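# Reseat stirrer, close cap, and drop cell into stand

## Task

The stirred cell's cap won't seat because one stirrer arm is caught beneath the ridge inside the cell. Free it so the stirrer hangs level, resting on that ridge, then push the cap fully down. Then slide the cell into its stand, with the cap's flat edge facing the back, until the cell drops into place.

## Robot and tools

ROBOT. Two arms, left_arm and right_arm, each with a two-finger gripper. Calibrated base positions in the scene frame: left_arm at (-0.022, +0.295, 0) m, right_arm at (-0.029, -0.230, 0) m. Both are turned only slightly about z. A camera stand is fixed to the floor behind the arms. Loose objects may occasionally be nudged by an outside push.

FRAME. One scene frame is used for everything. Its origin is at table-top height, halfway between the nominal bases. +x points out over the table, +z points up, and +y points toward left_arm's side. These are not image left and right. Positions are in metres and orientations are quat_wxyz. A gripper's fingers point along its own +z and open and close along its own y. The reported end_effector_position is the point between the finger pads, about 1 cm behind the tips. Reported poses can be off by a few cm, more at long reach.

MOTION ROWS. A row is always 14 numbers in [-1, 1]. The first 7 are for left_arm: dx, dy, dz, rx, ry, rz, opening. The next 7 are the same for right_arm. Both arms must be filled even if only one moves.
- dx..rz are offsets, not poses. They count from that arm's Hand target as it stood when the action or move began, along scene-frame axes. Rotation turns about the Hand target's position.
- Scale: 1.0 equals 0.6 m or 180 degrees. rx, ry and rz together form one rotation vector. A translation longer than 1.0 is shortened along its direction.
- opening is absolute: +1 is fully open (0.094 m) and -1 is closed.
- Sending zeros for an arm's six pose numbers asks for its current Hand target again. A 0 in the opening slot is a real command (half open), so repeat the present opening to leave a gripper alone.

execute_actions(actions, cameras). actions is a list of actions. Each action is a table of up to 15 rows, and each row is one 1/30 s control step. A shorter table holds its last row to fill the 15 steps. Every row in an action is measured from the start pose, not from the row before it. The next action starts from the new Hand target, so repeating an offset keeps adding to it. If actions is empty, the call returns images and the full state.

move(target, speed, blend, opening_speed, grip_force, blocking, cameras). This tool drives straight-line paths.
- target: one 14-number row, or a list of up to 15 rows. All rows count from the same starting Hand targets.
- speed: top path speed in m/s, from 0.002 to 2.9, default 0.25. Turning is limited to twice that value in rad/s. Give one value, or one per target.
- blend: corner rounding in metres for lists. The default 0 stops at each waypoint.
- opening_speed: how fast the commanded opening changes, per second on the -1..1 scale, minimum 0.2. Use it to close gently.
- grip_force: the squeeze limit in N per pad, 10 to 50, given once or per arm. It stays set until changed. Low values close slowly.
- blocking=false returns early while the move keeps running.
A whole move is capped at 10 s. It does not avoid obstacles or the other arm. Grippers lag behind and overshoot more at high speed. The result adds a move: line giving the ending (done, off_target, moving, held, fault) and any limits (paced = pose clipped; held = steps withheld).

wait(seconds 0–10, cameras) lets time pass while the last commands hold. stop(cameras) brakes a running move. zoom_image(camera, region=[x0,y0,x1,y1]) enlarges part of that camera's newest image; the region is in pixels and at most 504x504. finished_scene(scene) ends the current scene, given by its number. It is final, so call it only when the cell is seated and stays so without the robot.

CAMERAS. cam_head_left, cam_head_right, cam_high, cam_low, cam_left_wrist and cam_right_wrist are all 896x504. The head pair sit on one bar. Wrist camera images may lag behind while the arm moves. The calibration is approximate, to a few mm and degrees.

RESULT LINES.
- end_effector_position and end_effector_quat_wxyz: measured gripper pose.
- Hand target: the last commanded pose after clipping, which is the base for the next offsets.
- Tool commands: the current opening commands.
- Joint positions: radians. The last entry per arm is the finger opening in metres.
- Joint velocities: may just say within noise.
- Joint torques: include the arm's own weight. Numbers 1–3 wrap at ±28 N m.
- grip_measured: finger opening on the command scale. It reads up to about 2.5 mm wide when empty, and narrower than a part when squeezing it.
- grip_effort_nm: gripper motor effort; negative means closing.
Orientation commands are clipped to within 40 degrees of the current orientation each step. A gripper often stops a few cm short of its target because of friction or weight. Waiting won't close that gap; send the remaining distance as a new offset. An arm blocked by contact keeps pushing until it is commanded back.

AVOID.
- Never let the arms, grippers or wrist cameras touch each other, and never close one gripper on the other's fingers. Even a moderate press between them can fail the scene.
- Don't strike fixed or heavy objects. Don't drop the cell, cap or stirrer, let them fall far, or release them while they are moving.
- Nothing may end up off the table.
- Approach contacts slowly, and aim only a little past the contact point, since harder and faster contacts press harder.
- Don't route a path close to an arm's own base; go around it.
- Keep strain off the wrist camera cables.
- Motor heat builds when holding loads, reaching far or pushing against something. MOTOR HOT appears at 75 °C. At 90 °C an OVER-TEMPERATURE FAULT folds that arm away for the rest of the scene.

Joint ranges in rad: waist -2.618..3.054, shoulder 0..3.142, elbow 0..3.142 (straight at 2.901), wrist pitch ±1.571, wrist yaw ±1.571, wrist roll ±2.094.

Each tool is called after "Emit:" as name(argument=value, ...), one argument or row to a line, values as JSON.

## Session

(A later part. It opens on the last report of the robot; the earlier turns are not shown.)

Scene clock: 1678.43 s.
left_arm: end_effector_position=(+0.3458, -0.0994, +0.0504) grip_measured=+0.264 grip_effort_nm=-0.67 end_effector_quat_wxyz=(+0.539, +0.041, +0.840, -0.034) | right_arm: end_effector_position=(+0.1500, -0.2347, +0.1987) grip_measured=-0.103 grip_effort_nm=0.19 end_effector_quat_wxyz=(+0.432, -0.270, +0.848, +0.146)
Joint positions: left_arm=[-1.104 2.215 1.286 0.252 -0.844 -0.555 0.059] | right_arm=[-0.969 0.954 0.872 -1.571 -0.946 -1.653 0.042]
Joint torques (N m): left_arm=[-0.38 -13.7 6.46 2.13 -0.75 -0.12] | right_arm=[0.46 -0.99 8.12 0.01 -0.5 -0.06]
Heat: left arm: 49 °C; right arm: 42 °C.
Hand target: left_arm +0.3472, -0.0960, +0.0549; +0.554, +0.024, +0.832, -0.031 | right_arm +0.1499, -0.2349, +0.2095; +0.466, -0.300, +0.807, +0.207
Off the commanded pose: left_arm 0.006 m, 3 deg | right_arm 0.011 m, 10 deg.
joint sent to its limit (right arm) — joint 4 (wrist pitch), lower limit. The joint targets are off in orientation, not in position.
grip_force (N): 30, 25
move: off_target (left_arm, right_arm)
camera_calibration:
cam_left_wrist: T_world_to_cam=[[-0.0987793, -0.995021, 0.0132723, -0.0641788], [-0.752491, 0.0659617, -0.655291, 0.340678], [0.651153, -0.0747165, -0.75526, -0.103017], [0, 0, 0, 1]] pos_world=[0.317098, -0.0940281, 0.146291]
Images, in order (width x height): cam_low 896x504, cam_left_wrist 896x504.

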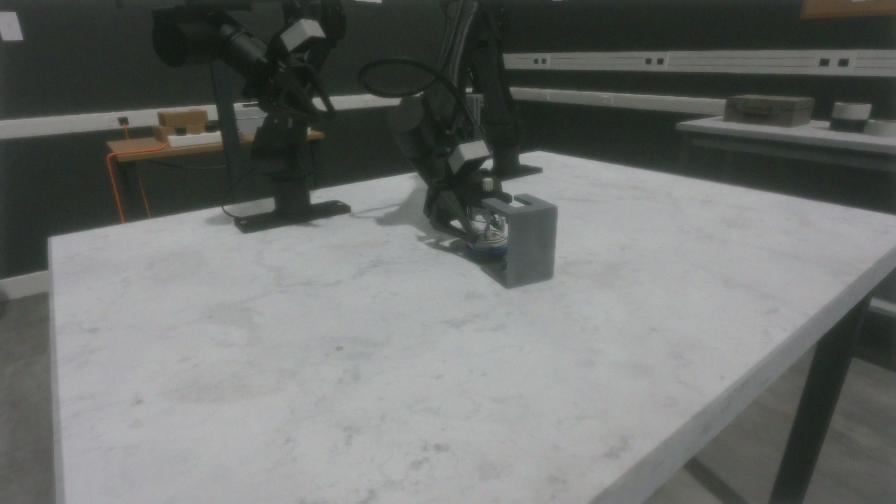

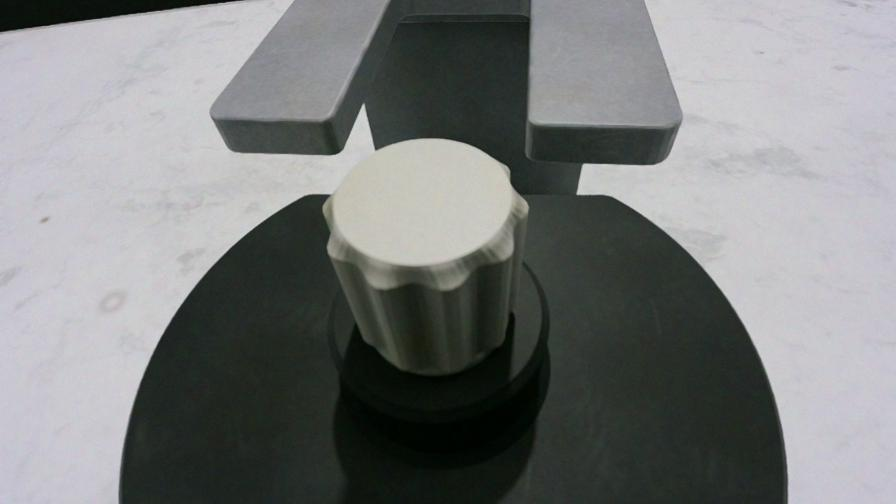

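Emit:
move(
  target=[
    [0.006,0.012,0.0025,0,0,0,0.1,0,0,0,0,0,0,-0.1],
  ],
  speed=0.05,
  cameras=["cam_low","cam_left_wrist"],
)

Emit:
zoom_image(
  camera="cam_low",
  region=[460, 170, 550, 290],
)

Scene clock: 1690.90 s.
left_arm: end_effector_position=(+0.3462, -0.0931, +0.0451) grip_measured=+0.264 grip_effort_nm=-0.68 end_effector_quat_wxyz=(+0.539, +0.039, +0.841, -0.031) | right_arm: end_effector_position=(+0.1500, -0.2347, +0.1987) grip_measured=-0.103 grip_effort_nm=0.18 end_effector_quat_wxyz=(+0.432, -0.270, +0.848, +0.146)
Joint positions: left_arm=[-1.098 2.215 1.262 0.273 -0.844 -0.555 0.059] | right_arm=[-0.969 0.954 0.872 -1.571 -0.946 -1.653 0.042]
Joint torques (N m): left_arm=[0.53 -15.13 6.34 2.12 -0.64 0.06] | right_arm=[0.47 -0.77 8.06 0 -0.51 -0.06]
Heat: left arm: 51 °C; right arm: 42 °C.
Hand target: left_arm +0.3509, -0.0889, +0.0564; +0.554, +0.024, +0.832, -0.031 | right_arm +0.1499, -0.2349, +0.2095; +0.466, -0.300, +0.807, +0.207
Off the commanded pose: left_arm 0.013 m, 3 deg | right_arm 0.011 m, 10 deg.
joint sent to its limit (right arm) — joint 4 (wrist pitch), lower limit. The joint targets are off in orientation, not in position.
grip_force (N): 30, 25
move: off_target (left_arm, right_arm)
camera_calibration:
cam_left_wrist: T_world_to_cam=[[-0.0922597, -0.995684, 0.0100942, -0.059969], [-0.75407, 0.0632443, -0.653742, 0.337319], [0.650282, -0.0679258, -0.75665, -0.105902], [0, 0, 0, 1]] pos_world=[0.317696, -0.0882371, 0.140994]
Images, in order (width x height): cam_low 896x504, cam_left_wrist 896x504.

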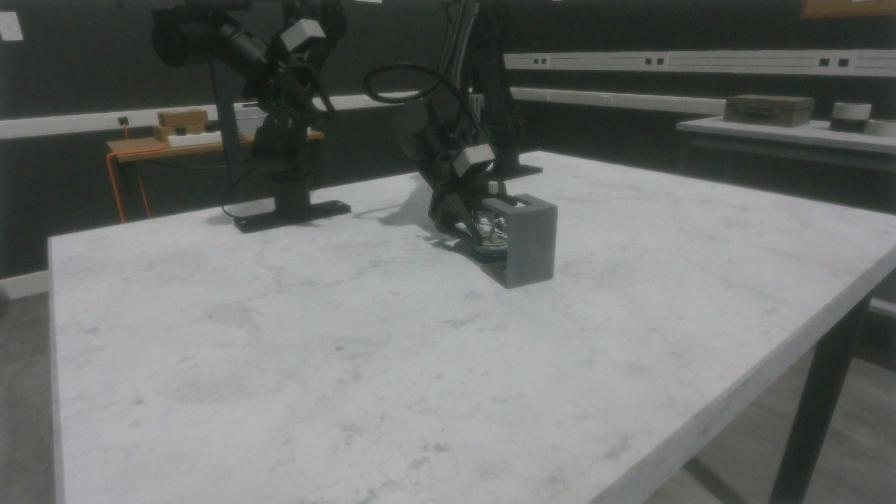

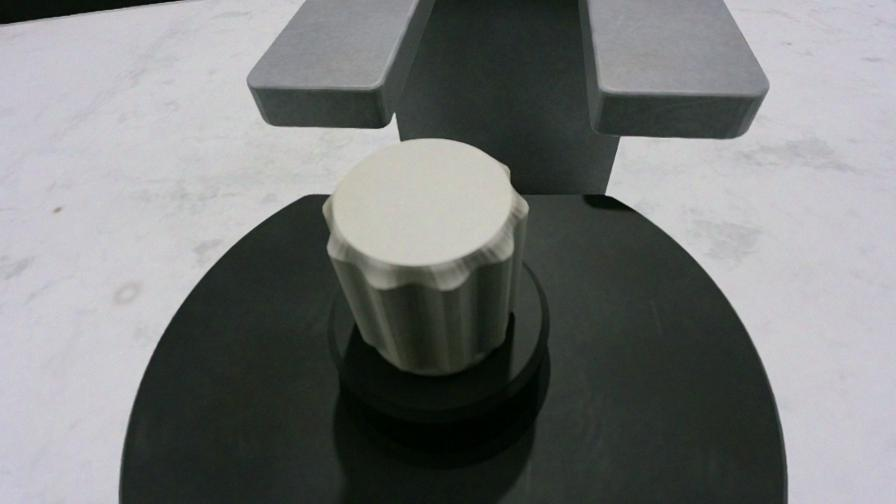

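Scaled by 4.200 from the camera's 896x504 image, which has a finer 1280x720 frame.

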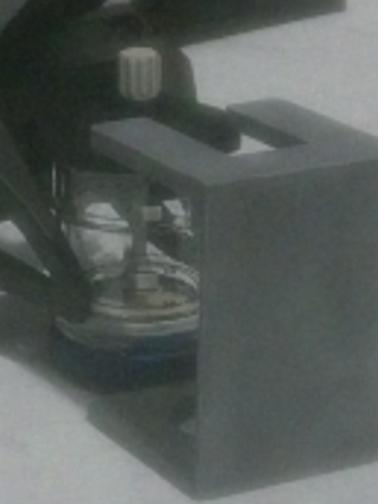

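Emit:
move(
  target=[
    [-0.025,0.006,0.012,0,0,0,0.1,0,0,0,0,0,0,-0.1],
    [0.0285,-0.015,-0.001,0,0,0,0.1,0,0,0,0,0,0,-0.1],
  ],
  speed=0.05,
  cameras=["cam_low","cam_left_wrist","cam_right_wrist"],
)

Emit:
zoom_image(
  camera="cam_low",
  region=[460, 170, 550, 290],
)

Emit:
zoom_image(
  camera="cam_right_wrist",
  region=[400, 0, 580, 180],
)

Scene clock: 1705.70 s.
left_arm: end_effector_position=(+0.3603, -0.0963, +0.0546) grip_measured=+0.264 grip_effort_nm=-0.67 end_effector_quat_wxyz=(+0.544, +0.033, +0.838, -0.036) | right_arm: end_effector_position=(+0.1500, -0.2347, +0.1987) grip_measured=-0.103 grip_effort_nm=0.18 end_effector_quat_wxyz=(+0.432, -0.270, +0.848, +0.146)
Joint positions: left_arm=[-1.074 2.223 1.303 0.276 -0.83 -0.534 0.059] | right_arm=[-0.969 0.954 0.872 -1.571 -0.946 -1.653 0.042]
Joint torques (N m): left_arm=[0.54 -11.9 10.13 1.94 -0.57 0.09] | right_arm=[0.5 -0.83 8.14 0.02 -0.51 -0.05]
Heat: left arm: 54 °C; right arm: 42 °C.
Hand target: left_arm +0.3681, -0.0978, +0.0558; +0.554, +0.024, +0.832, -0.031 | right_arm +0.1499, -0.2349, +0.2095; +0.466, -0.300, +0.807, +0.207
Off the commanded pose: left_arm 0.008 m, 2 deg | right_arm 0.011 m, 10 deg.
joint sent to its limit (right arm) — joint 4 (wrist pitch), lower limit. The joint targets are off in orientation, not in position.
grip_force (N): 30, 25
move: off_target (right_arm)
camera_calibration:
cam_left_wrist: T_world_to_cam=[[-0.0887875, -0.995718, 0.0257328, -0.0640388], [-0.746091, 0.049368, -0.664012, 0.350648], [0.659898, -0.078155, -0.747279, -0.112952], [0, 0, 0, 1]] pos_world=[0.330467, -0.0899032, 0.150076]
cam_right_wrist: T_world_to_cam=[[0.586151, -0.810187, 0.00493285, -0.280469], [-0.708193, -0.5153, -0.482626, 0.118555], [0.393559, 0.279399, -0.875813, 0.270059], [0, 0, 0, 1]] pos_world=[0.142073, -0.241595, 0.295123]
Images, in order (width x height): cam_low 896x504, cam_left_wrist 896x504, cam_right_wrist 896x504.

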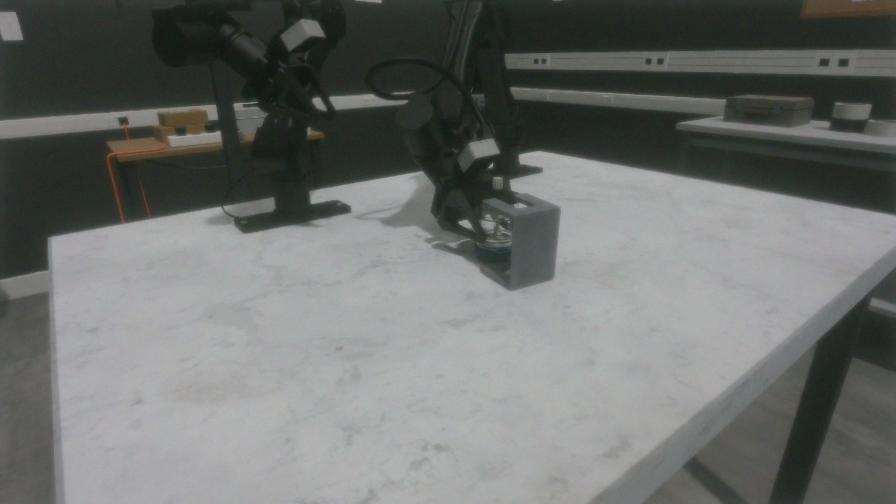

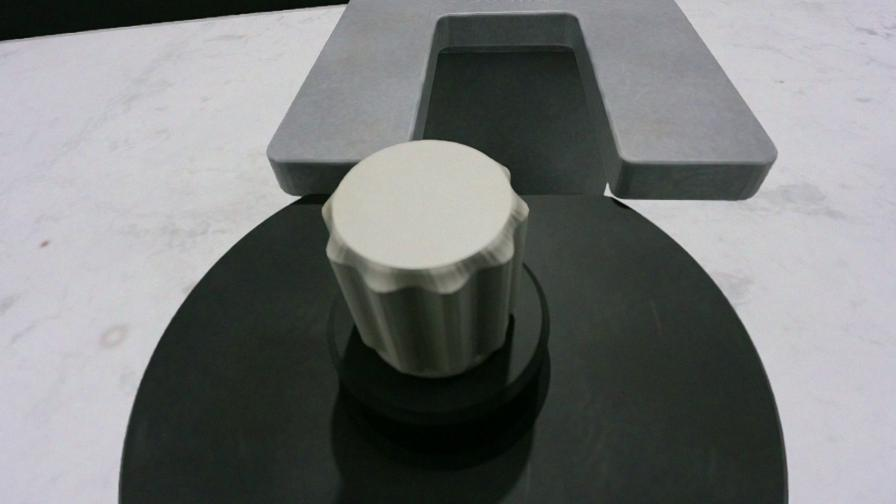

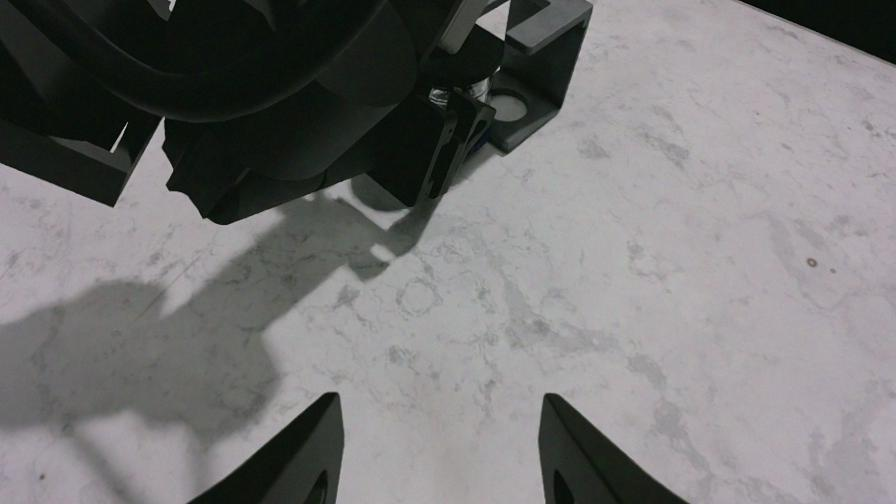

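Scaled by 4.200 from the camera's 896x504 image, which has a finer 1280x720 frame.

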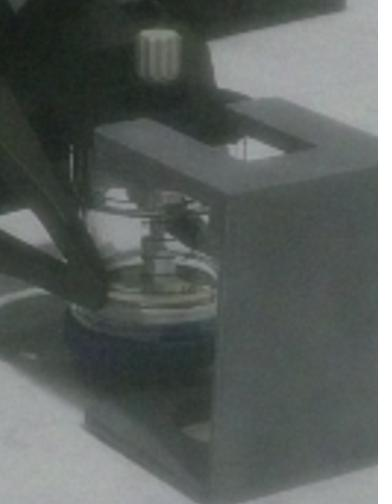

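Scaled by 2.800 from the camera's 896x504 image, which has a finer 1280x720 frame.

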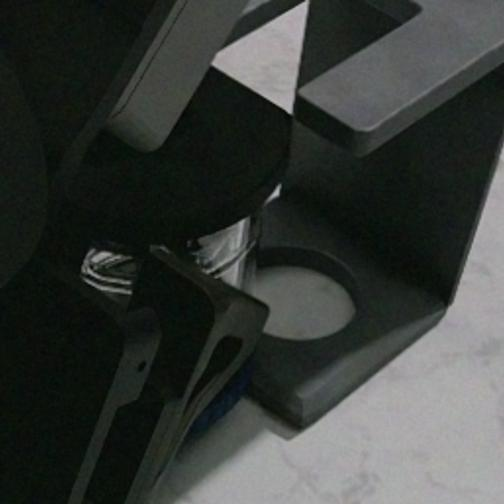

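Emit:
move(
  target=[
    [-0.0325,0.0075,0.013,0,0,0,0.1,0,0,0,0,0,0,-0.1],
    [0.010,-0.004,-0.004,0,0,0,0.1,0,0,0,0,0,0,-0.1],
  ],
  speed=0.05,
  cameras=["cam_low","cam_left_wrist"],
)

Emit:
zoom_image(
  camera="cam_low",
  region=[460, 170, 550, 290],
)

Scene clock: 1719.67 s.
left_arm: end_effector_position=(+0.3661, -0.0960, +0.0493) grip_measured=+0.264 grip_effort_nm=-0.68 end_effector_quat_wxyz=(+0.540, +0.036, +0.840, -0.030) | right_arm: end_effector_position=(+0.1500, -0.2347, +0.1987) grip_measured=-0.103 grip_effort_nm=0.18 end_effector_quat_wxyz=(+0.432, -0.270, +0.848, +0.146)
Joint positions: left_arm=[-1.062 2.243 1.326 0.262 -0.821 -0.526 0.059] | right_arm=[-0.969 0.954 0.872 -1.571 -0.946 -1.653 0.042]
Joint torques (N m): left_arm=[0.31 -12.18 10.33 2.12 -0.58 0.07] | right_arm=[0.46 -0.94 8.09 0.06 -0.55 -0.05]
Heat: left arm: 50 °C; right arm: 42 °C.
Hand target: left_arm +0.3741, -0.1002, +0.0535; +0.554, +0.024, +0.832, -0.031 | right_arm +0.1499, -0.2349, +0.2095; +0.466, -0.300, +0.807, +0.207
Off the commanded pose: left_arm 0.010 m, 2 deg | right_arm 0.011 m, 10 deg.
joint sent to its limit (right arm) — joint 4 (wrist pitch), lower limit. The joint targets are off in orientation, not in position.
grip_force (N): 30, 25
move: off_target (right_arm)
camera_calibration:
cam_left_wrist: T_world_to_cam=[[-0.0866951, -0.996152, 0.0128528, -0.0632065], [-0.752594, 0.0570342, -0.65601, 0.354206], [0.652752, -0.0665458, -0.754643, -0.116723], [0, 0, 0, 1]] pos_world=[0.337285, -0.0909325, 0.145091]
Images, in order (width x height): cam_low 896x504, cam_left_wrist 896x504.

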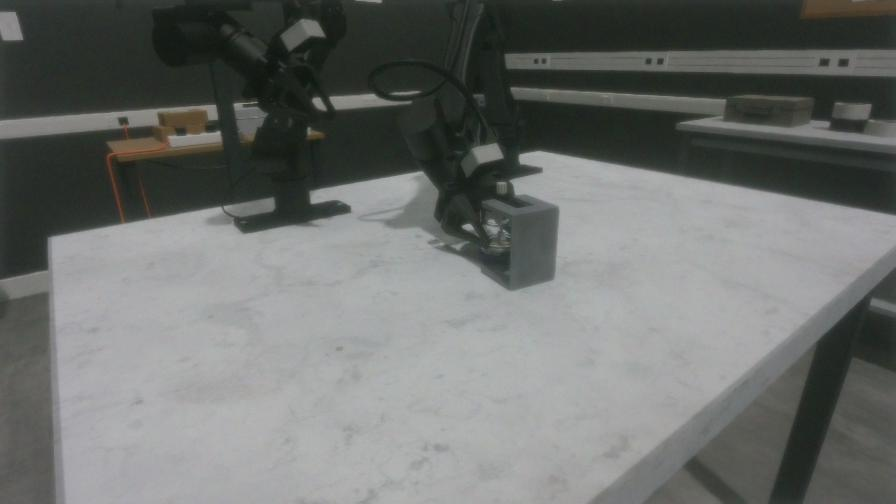

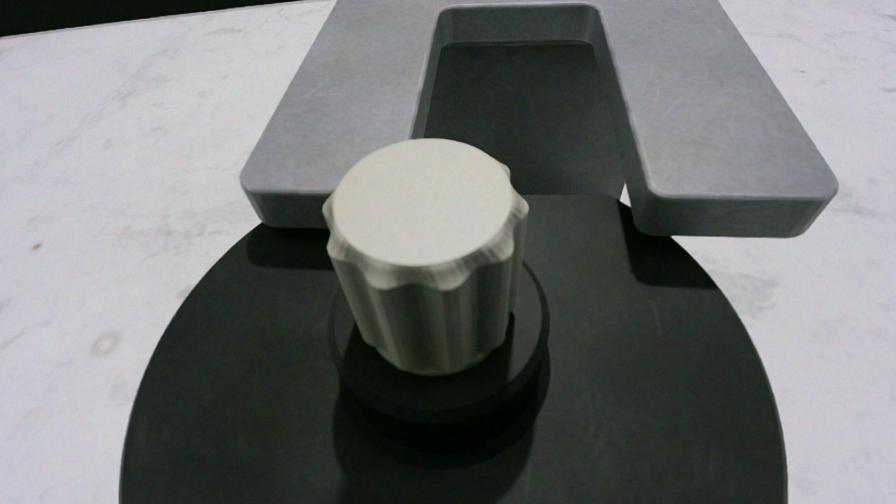

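Scaled by 4.200 from the camera's 896x504 image, which has a finer 1280x720 frame.

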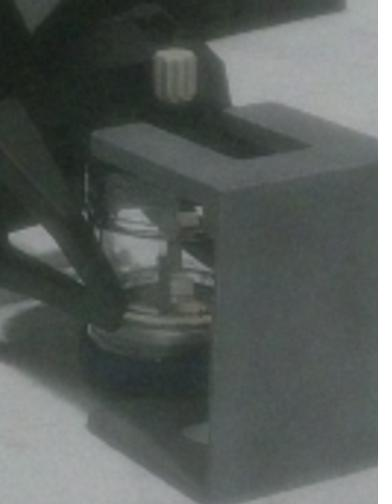

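Emit:
move(
  target=[
    [-0.036,-0.011,0.012,0,0,0,0.1,0,0,0,0,0,0,-0.1],
    [0.0,-0.018,0.0015,0,0,0,0.1,0,0,0,0,0,0,-0.1],
  ],
  speed=0.05,
  cameras=["cam_low","cam_left_wrist"],
)

Emit:
zoom_image(
  camera="cam_low",
  region=[460, 170, 550, 290],
)

Scene clock: 1746.53 s.
left_arm: end_effector_position=(+0.3662, -0.1078, +0.0505) grip_measured=+0.264 grip_effort_nm=-0.68 end_effector_quat_wxyz=(+0.541, +0.035, +0.840, -0.032) | right_arm: end_effector_position=(+0.1500, -0.2347, +0.1987) grip_measured=-0.103 grip_effort_nm=0.19 end_effector_quat_wxyz=(+0.432, -0.270, +0.848, +0.146)
Joint positions: left_arm=[-1.075 2.271 1.381 0.231 -0.83 -0.537 0.059] | right_arm=[-0.969 0.954 0.872 -1.571 -0.946 -1.653 0.042]
Joint torques (N m): left_arm=[0.36 -12.45 10.37 2.05 -0.6 0.05] | right_arm=[0.39 -0.8 8.09 0.04 -0.52 -0.06]
Heat: left arm: 50 °C; right arm: 42 °C.
Hand target: left_arm +0.3741, -0.1110, +0.0544; +0.554, +0.024, +0.832, -0.031 | right_arm +0.1499, -0.2349, +0.2095; +0.466, -0.300, +0.807, +0.207
Off the commanded pose: left_arm 0.009 m, 2 deg | right_arm 0.011 m, 10 deg.
joint sent to its limit (right arm) — joint 4 (wrist pitch), lower limit. The joint targets are off in orientation, not in position.
grip_force (N): 30, 25
move: off_target (right_arm)
camera_calibration:
cam_left_wrist: T_world_to_cam=[[-0.0885194, -0.995935, 0.0166623, -0.0744963], [-0.751107, 0.0557533, -0.657823, 0.35513], [0.65422, -0.0707452, -0.752989, -0.117753], [0, 0, 0, 1]] pos_world=[0.337182, -0.102324, 0.146187]
Images, in order (width x height): cam_low 896x504, cam_left_wrist 896x504.

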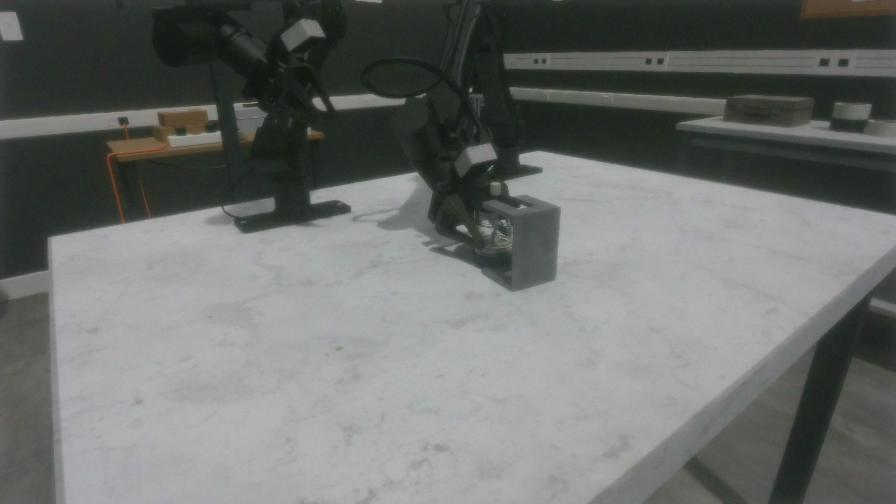

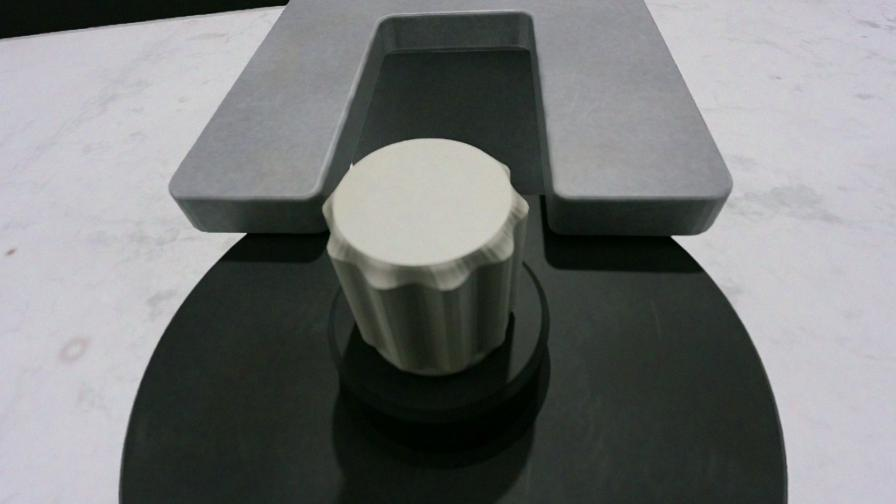

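Scaled by 4.200 from the camera's 896x504 image, which has a finer 1280x720 frame.

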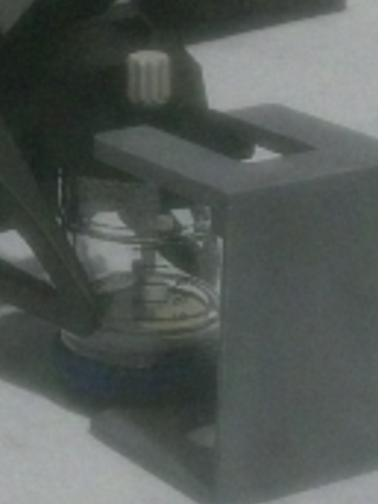

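Emit:
move(
  target=[
    [0.016,0.0,0.003,0,0,0,0.1,0,0,0,0,0,0,-0.1],
  ],
  speed=0.05,
  cameras=["cam_low","cam_left_wrist"],
)

Emit:
zoom_image(
  camera="cam_low",
  region=[460, 170, 550, 290],
)

Scene clock: 1756.70 s.
left_arm: end_effector_position=(+0.3744, -0.1089, +0.0523) grip_measured=+0.264 grip_effort_nm=-0.67 end_effector_quat_wxyz=(+0.541, +0.036, +0.840, -0.035) | right_arm: end_effector_position=(+0.1500, -0.2347, +0.1987) grip_measured=-0.103 grip_effort_nm=0.18 end_effector_quat_wxyz=(+0.432, -0.270, +0.848, +0.146)
Joint positions: left_arm=[-1.06 2.28 1.403 0.231 -0.814 -0.522 0.059] | right_arm=[-0.969 0.954 0.872 -1.571 -0.946 -1.653 0.042]
Joint torques (N m): left_arm=[0.5 -12.57 10.73 2.02 -0.63 0.09] | right_arm=[0.44 -0.8 8.08 0.05 -0.51 -0.03]
Heat: left arm: 50 °C; right arm: 42 °C.
Hand target: left_arm +0.3836, -0.1110, +0.0562; +0.554, +0.024, +0.832, -0.031 | right_arm +0.1499, -0.2349, +0.2095; +0.466, -0.300, +0.807, +0.207
Off the commanded pose: left_arm 0.010 m, 2 deg | right_arm 0.011 m, 10 deg.
joint sent to its limit (right arm) — joint 4 (wrist pitch), lower limit. The joint targets are off in orientation, not in position.
grip_force (N): 30, 25
move: off_target (right_arm)
camera_calibration:
cam_left_wrist: T_world_to_cam=[[-0.0919922, -0.995564, 0.0197511, -0.0737019], [-0.751133, 0.0563573, -0.65774, 0.362713], [0.653709, -0.0753427, -0.752986, -0.122104], [0, 0, 0, 1]] pos_world=[0.345486, -0.103016, 0.148084]
Images, in order (width x height): cam_low 896x504, cam_left_wrist 896x504.

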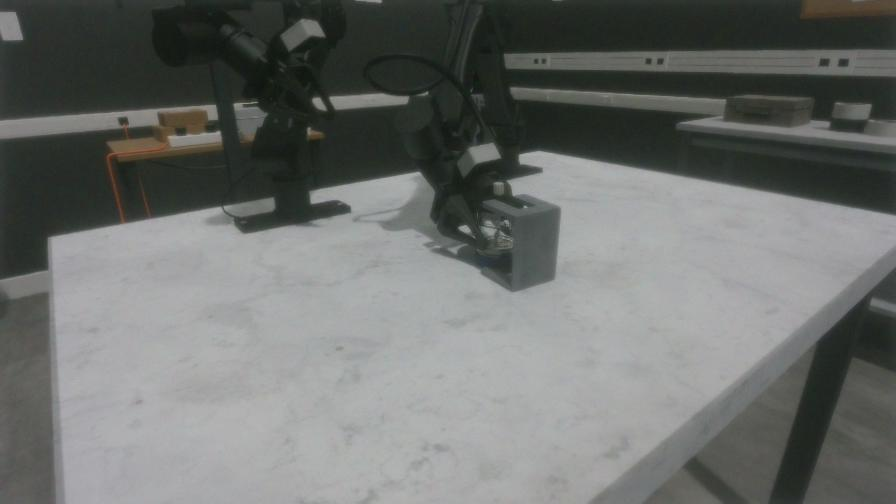

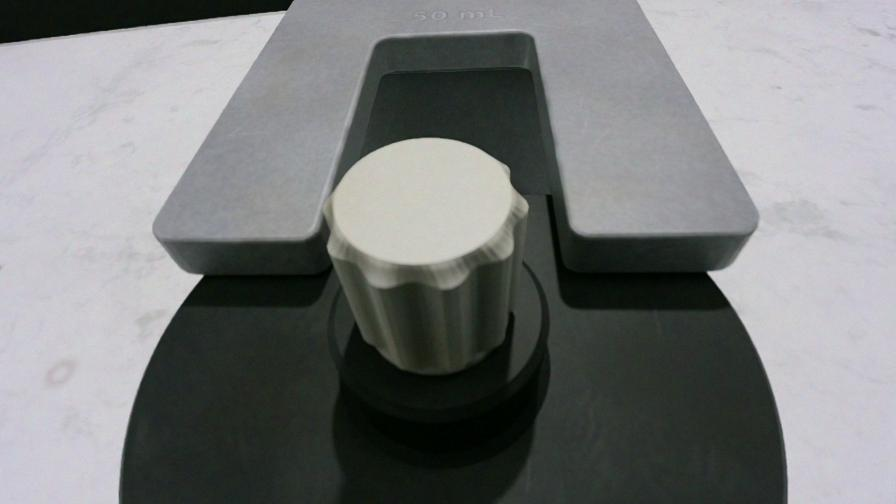

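Scaled by 4.200 from the camera's 896x504 image, which has a finer 1280x720 frame.

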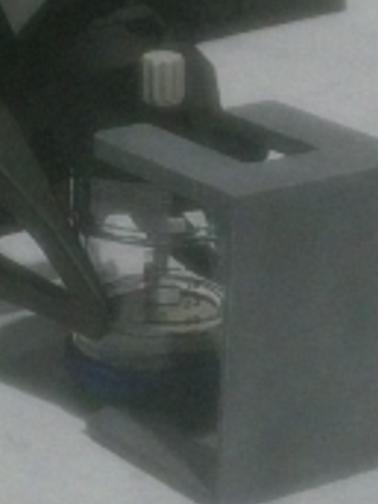

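Emit:
move(
  target=[
    [0.016,-0.0035,0.0,0,0,0,0.1,0,0,0,0,0,0,-0.1],
  ],
  speed=0.05,
  cameras=["cam_low","cam_left_wrist"],
)

Emit:
zoom_image(
  camera="cam_low",
  region=[460, 170, 550, 290],
)

Scene clock: 1765.43 s.
left_arm: end_effector_position=(+0.3840, -0.1112, +0.0528) grip_measured=+0.264 grip_effort_nm=-0.67 end_effector_quat_wxyz=(+0.541, +0.035, +0.839, -0.035) | right_arm: end_effector_position=(+0.1500, -0.2347, +0.1987) grip_measured=-0.103 grip_effort_nm=0.18 end_effector_quat_wxyz=(+0.432, -0.270, +0.848, +0.146)
Joint positions: left_arm=[-1.044 2.3 1.439 0.227 -0.801 -0.509 0.059] | right_arm=[-0.969 0.954 0.872 -1.571 -0.946 -1.653 0.042]
Joint torques (N m): left_arm=[0.53 -12.68 10.88 2 -0.59 0.09] | right_arm=[0.38 -0.99 8.1 0.02 -0.5 -0.06]
Heat: left arm: 49 °C; right arm: 42 °C.
Hand target: left_arm +0.3932, -0.1131, +0.0562; +0.554, +0.024, +0.832, -0.031 | right_arm +0.1499, -0.2349, +0.2095; +0.466, -0.300, +0.807, +0.207
Off the commanded pose: left_arm 0.010 m, 2 deg | right_arm 0.011 m, 10 deg.
joint sent to its limit (right arm) — joint 4 (wrist pitch), lower limit. The joint targets are off in orientation, not in position.
grip_force (N): 30, 25
move: off_target (right_arm)
camera_calibration:
cam_left_wrist: T_world_to_cam=[[-0.0919742, -0.995531, 0.0214205, -0.0752826], [-0.750536, 0.0551706, -0.658523, 0.369937], [0.654398, -0.0766439, -0.752256, -0.128603], [0, 0, 0, 1]] pos_world=[0.354884, -0.105212, 0.148482]
Images, in order (width x height): cam_low 896x504, cam_left_wrist 896x504.

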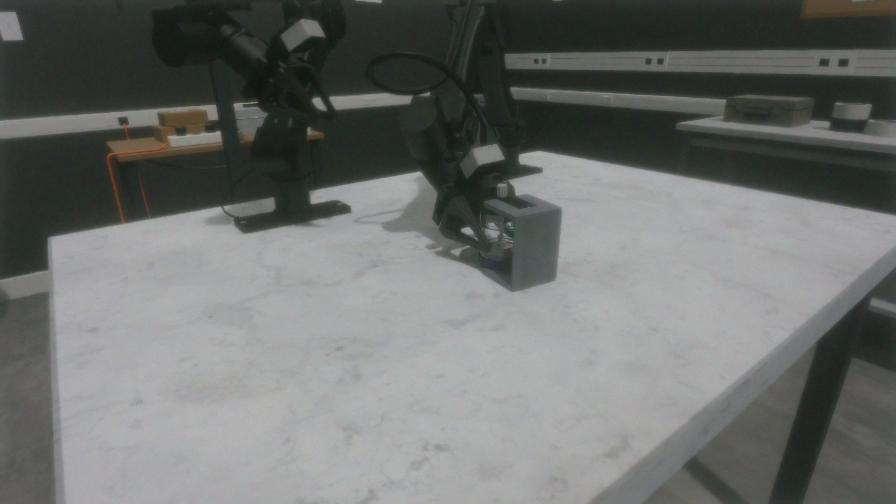

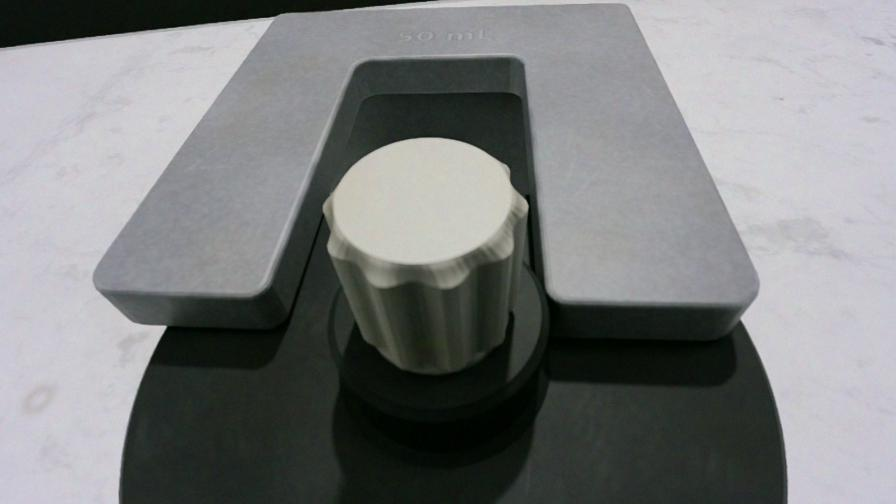

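Scaled by 4.200 from the camera's 896x504 image, which has a finer 1280x720 frame.

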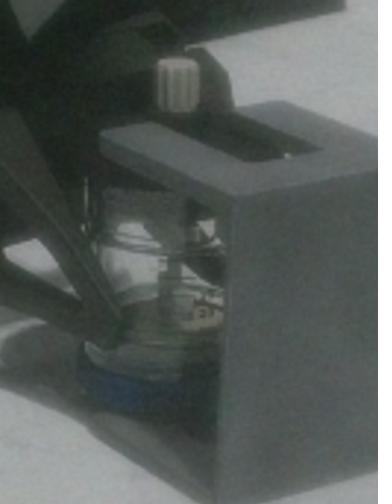

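Emit:
move(
  target=[
    [-0.004,0.010,0.0,0,0,0,0.1,0,0,0,0,0,0,-0.1],
  ],
  speed=0.05,
  cameras=["cam_left_wrist"],
)

Scene clock: 1771.30 s.
left_arm: end_effector_position=(+0.3849, -0.1103, +0.0524) grip_measured=+0.264 grip_effort_nm=-0.68 end_effector_quat_wxyz=(+0.541, +0.035, +0.840, -0.034) | right_arm: end_effector_position=(+0.1500, -0.2347, +0.1987) grip_measured=-0.103 grip_effort_nm=0.19 end_effector_quat_wxyz=(+0.432, -0.270, +0.848, +0.146)
Joint positions: left_arm=[-1.042 2.301 1.439 0.226 -0.801 -0.507 0.059] | right_arm=[-0.969 0.954 0.872 -1.571 -0.946 -1.653 0.042]
Joint torques (N m): left_arm=[0.58 -14.3 7.53 2.2 -0.6 0.09] | right_arm=[0.51 -0.87 8.16 0.05 -0.51 -0.06]
Heat: left arm: 49 °C; right arm: 42 °C.
Hand target: left_arm +0.3908, -0.1072, +0.0561; +0.554, +0.024, +0.832, -0.031 | right_arm +0.1499, -0.2349, +0.2095; +0.466, -0.300, +0.807, +0.207
Off the commanded pose: left_arm 0.008 m, 2 deg | right_arm 0.011 m, 10 deg.
joint sent to its limit (right arm) — joint 4 (wrist pitch), lower limit. The joint targets are off in orientation, not in position.
grip_force (N): 30, 25
move: off_target (right_arm)
camera_calibration:
cam_left_wrist: T_world_to_cam=[[-0.0905431, -0.995706, 0.0192641, -0.0747096], [-0.750964, 0.0555574, -0.658001, 0.370493], [0.654106, -0.0740441, -0.75277, -0.12891], [0, 0, 0, 1]] pos_world=[0.355784, -0.104517, 0.148184]
Images, in order (width x height): cam_left_wrist 896x504.

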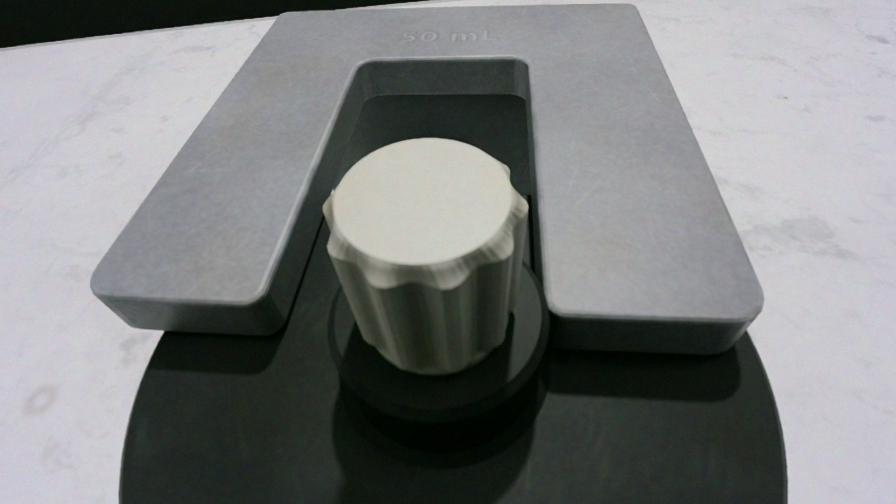

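Emit:
move(
  target=[
    [-0.006,0.008,0.0,0,0,0,0.1,0,0,0,0,0,0,-0.1],
  ],
  speed=0.05,
  cameras=["cam_left_wrist"],
)

Scene clock: 1782.53 s.
left_arm: end_effector_position=(+0.3843, -0.1085, +0.0505) grip_measured=+0.264 grip_effort_nm=-0.68 end_effector_quat_wxyz=(+0.544, +0.033, +0.838, -0.037) | right_arm: end_effector_position=(+0.1500, -0.2347, +0.1987) grip_measured=-0.103 grip_effort_nm=0.18 end_effector_quat_wxyz=(+0.432, -0.270, +0.848, +0.146)
Joint positions: left_arm=[-1.042 2.301 1.42 0.259 -0.803 -0.506 0.059] | right_arm=[-0.969 0.954 0.872 -1.571 -0.946 -1.653 0.042]
Joint torques (N m): left_arm=[0.49 -15.76 6.28 2.07 -0.57 0.08] | right_arm=[0.38 -0.83 8.14 0.03 -0.53 -0.04]
Heat: left arm: 49 °C; right arm: 42 °C.
Hand target: left_arm +0.3873, -0.1022, +0.0560; +0.553, +0.024, +0.832, -0.031 | right_arm +0.1499, -0.2349, +0.2095; +0.466, -0.300, +0.807, +0.207
Off the commanded pose: left_arm 0.009 m, 2 deg | right_arm 0.011 m, 10 deg.
joint sent to its limit (right arm) — joint 4 (wrist pitch), lower limit. The joint targets are off in orientation, not in position.
grip_force (N): 30, 25
move: off_target (right_arm)
camera_calibration:
cam_left_wrist: T_world_to_cam=[[-0.0893396, -0.995628, 0.0272513, -0.073855], [-0.746096, 0.0487729, -0.664049, 0.36645], [0.659817, -0.079658, -0.747192, -0.133004], [0, 0, 0, 1]] pos_world=[0.354567, -0.102, 0.145974]
Images, in order (width x height): cam_left_wrist 896x504.

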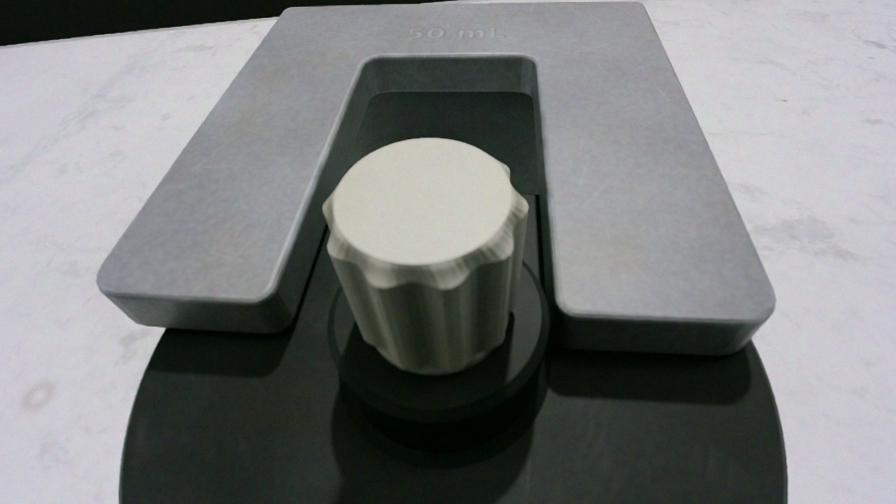

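Emit:
move(
  target=[
    [0.018,-0.001,0.002,0,0,0,0.1,0,0,0,0,0,0,-0.1],
  ],
  speed=0.05,
  cameras=["cam_low","cam_left_wrist"],
)

Emit:
zoom_image(
  camera="cam_low",
  region=[460, 170, 550, 290],
)

Scene clock: 1791.97 s.
left_arm: end_effector_position=(+0.3912, -0.1028, +0.0506) grip_measured=+0.264 grip_effort_nm=-0.67 end_effector_quat_wxyz=(+0.544, +0.032, +0.838, -0.033) | right_arm: end_effector_position=(+0.1500, -0.2347, +0.1987) grip_measured=-0.103 grip_effort_nm=0.19 end_effector_quat_wxyz=(+0.432, -0.270, +0.848, +0.146)
Joint positions: left_arm=[-1.024 2.301 1.42 0.263 -0.796 -0.493 0.059] | right_arm=[-0.969 0.954 0.872 -1.571 -0.946 -1.653 0.042]
Joint torques (N m): left_arm=[0.65 -14.34 9.28 1.95 -0.46 0.06] | right_arm=[0.28 -0.88 8.02 0.04 -0.52 -0.02]
Heat: left arm: 49 °C; right arm: 42 °C.
Hand target: left_arm +0.3980, -0.1029, +0.0572; +0.554, +0.024, +0.832, -0.031 | right_arm +0.1499, -0.2349, +0.2095; +0.466, -0.300, +0.807, +0.207
Off the commanded pose: left_arm 0.009 m, 2 deg | right_arm 0.011 m, 10 deg.
joint sent to its limit (right arm) — joint 4 (wrist pitch), lower limit. The joint targets are off in orientation, not in position.
grip_force (N): 30, 25
move: off_target (right_arm)
camera_calibration:
cam_left_wrist: T_world_to_cam=[[-0.0828384, -0.996344, 0.0208721, -0.0698664], [-0.746324, 0.0481446, -0.663839, 0.371416], [0.660407, -0.0705687, -0.747584, -0.136358], [0, 0, 0, 1]] pos_world=[0.361461, -0.0971153, 0.14608]
Images, in order (width x height): cam_low 896x504, cam_left_wrist 896x504.

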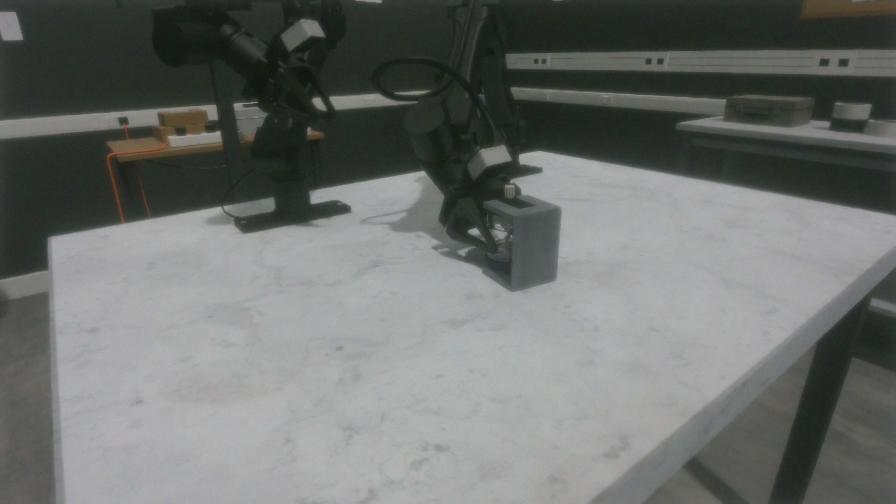

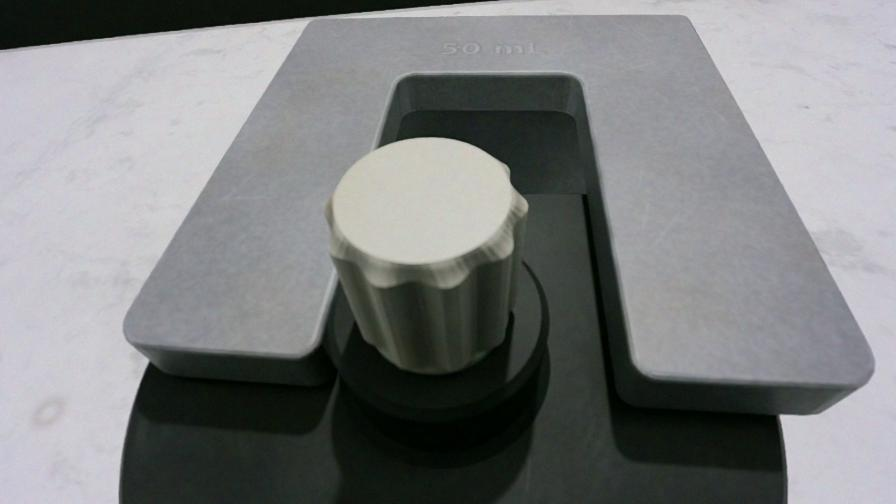

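Scaled by 4.200 from the camera's 896x504 image, which has a finer 1280x720 frame.

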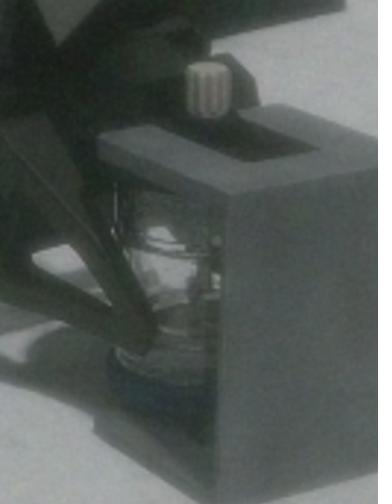

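Emit:
move(
  target=[
    [-0.01,-0.01,0.002,0,0,-0.012,0.1,0,0,0,0,0,0,-0.1],
  ],
  speed=0.05,
  cameras=["cam_left_wrist"],
)

Scene clock: 1804.47 s.
left_arm: end_effector_position=(+0.3910, -0.1071, +0.0512) grip_measured=+0.264 grip_effort_nm=-0.68 end_effector_quat_wxyz=(+0.544, +0.044, +0.837, -0.038) | right_arm: end_effector_position=(+0.1500, -0.2347, +0.1987) grip_measured=-0.103 grip_effort_nm=0.18 end_effector_quat_wxyz=(+0.432, -0.270, +0.848, +0.146)
Joint positions: left_arm=[-1.024 2.301 1.42 0.275 -0.776 -0.469 0.059] | right_arm=[-0.969 0.954 0.872 -1.571 -0.946 -1.653 0.042]
Joint torques (N m): left_arm=[-0.29 -15.42 7.42 2.11 -0.44 0.03] | right_arm=[0.36 -0.91 8.06 0.01 -0.52 -0.04]
Heat: left arm: 48 °C; right arm: 43 °C.
Hand target: left_arm +0.3920, -0.1088, +0.0584; +0.553, +0.040, +0.831, -0.042 | right_arm +0.1499, -0.2349, +0.2095; +0.466, -0.300, +0.807, +0.207
Off the commanded pose: left_arm 0.008 m, 1 deg | right_arm 0.011 m, 10 deg.
joint sent to its limit (right arm) — joint 4 (wrist pitch), lower limit. The joint targets are off in orientation, not in position.
grip_force (N): 30, 25
move: off_target (right_arm)
camera_calibration:
cam_left_wrist: T_world_to_cam=[[-0.108686, -0.99395, 0.0158421, -0.0635534], [-0.745012, 0.0708939, -0.663273, 0.373763], [0.658137, -0.0838913, -0.74821, -0.136498], [0, 0, 0, 1]] pos_world=[0.361385, -0.101117, 0.146785]
Images, in order (width x height): cam_left_wrist 896x504.

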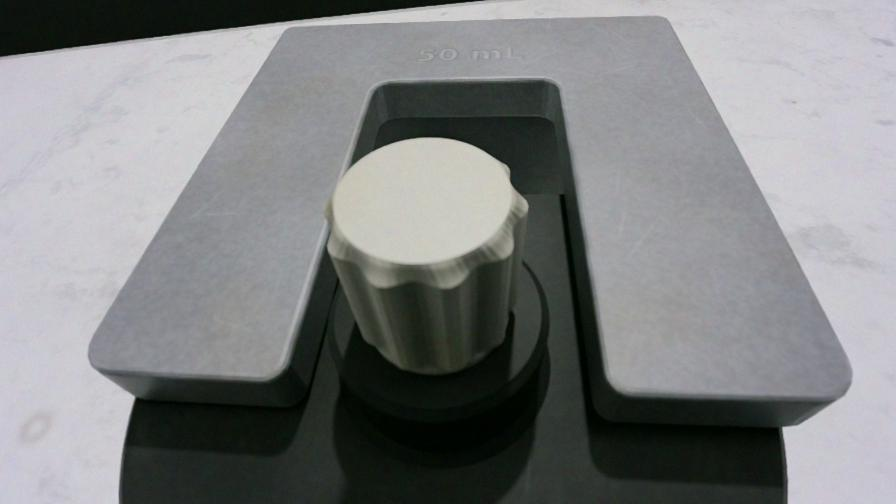

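Emit:
move(
  target=[
    [0.032,-0.0057,-0.0015,0,0,-0.004,0.1,0,0,0,0,0,0,-0.1],
  ],
  speed=0.05,
  cameras=["cam_left_wrist","cam_low"],
)

Emit:
zoom_image(
  camera="cam_low",
  region=[460, 170, 550, 290],
)

Scene clock: 1815.17 s.
left_arm: end_effector_position=(+0.4027, -0.1077, +0.0528) grip_measured=+0.264 grip_effort_nm=-0.67 end_effector_quat_wxyz=(+0.539, +0.054, +0.839, -0.045) | right_arm: end_effector_position=(+0.1500, -0.2347, +0.1987) grip_measured=-0.103 grip_effort_nm=0.18 end_effector_quat_wxyz=(+0.432, -0.270, +0.848, +0.146)
Joint positions: left_arm=[-0.997 2.307 1.442 0.277 -0.729 -0.436 0.059] | right_arm=[-0.969 0.954 0.872 -1.571 -0.946 -1.653 0.042]
Joint torques (N m): left_arm=[0.21 -12.92 11.1 2.15 -0.48 0.1] | right_arm=[0.46 -1.03 8.13 0 -0.5 -0.04]
Heat: left arm: 49 °C; right arm: 43 °C.
Hand target: left_arm +0.4112, -0.1124, +0.0576; +0.553, +0.045, +0.831, -0.045 | right_arm +0.1499, -0.2349, +0.2095; +0.466, -0.300, +0.807, +0.207
Off the commanded pose: left_arm 0.011 m, 2 deg | right_arm 0.011 m, 10 deg.
joint sent to its limit (right arm) — joint 4 (wrist pitch), lower limit. The joint targets are off in orientation, not in position.
grip_force (N): 30, 25
move: off_target (left_arm, right_arm)
camera_calibration:
cam_left_wrist: T_world_to_cam=[[-0.133273, -0.990939, 0.0166709, -0.0527248], [-0.748661, 0.0896383, -0.656865, 0.386674], [0.649419, -0.100023, -0.753824, -0.140993], [0, 0, 0, 1]] pos_world=[0.374025, -0.10101, 0.148587]
Images, in order (width x height): cam_low 896x504, cam_left_wrist 896x504.

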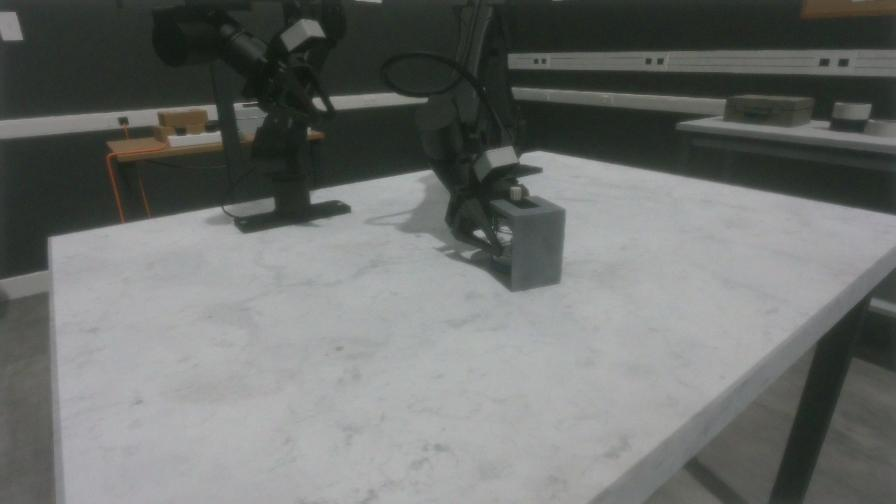

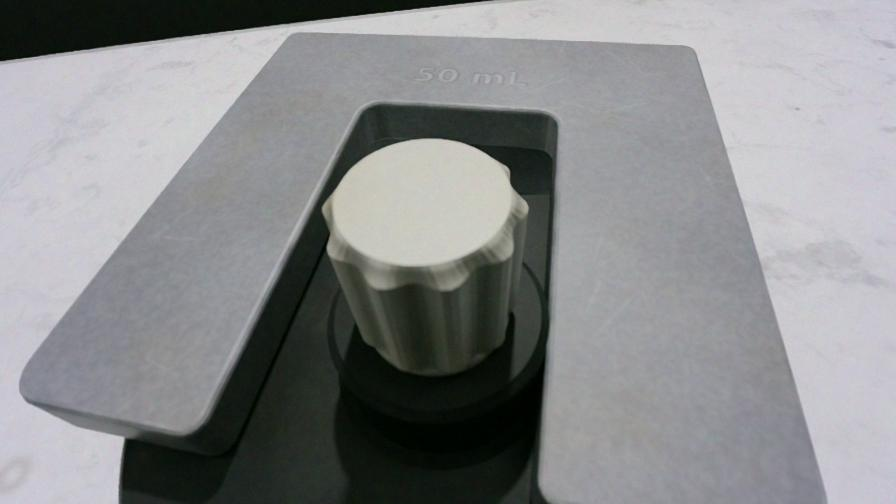

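Scaled by 4.200 from the camera's 896x504 image, which has a finer 1280x720 frame.

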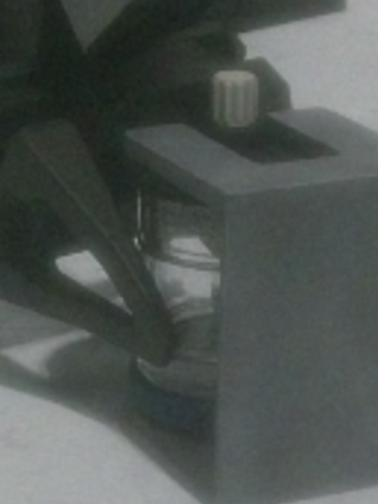

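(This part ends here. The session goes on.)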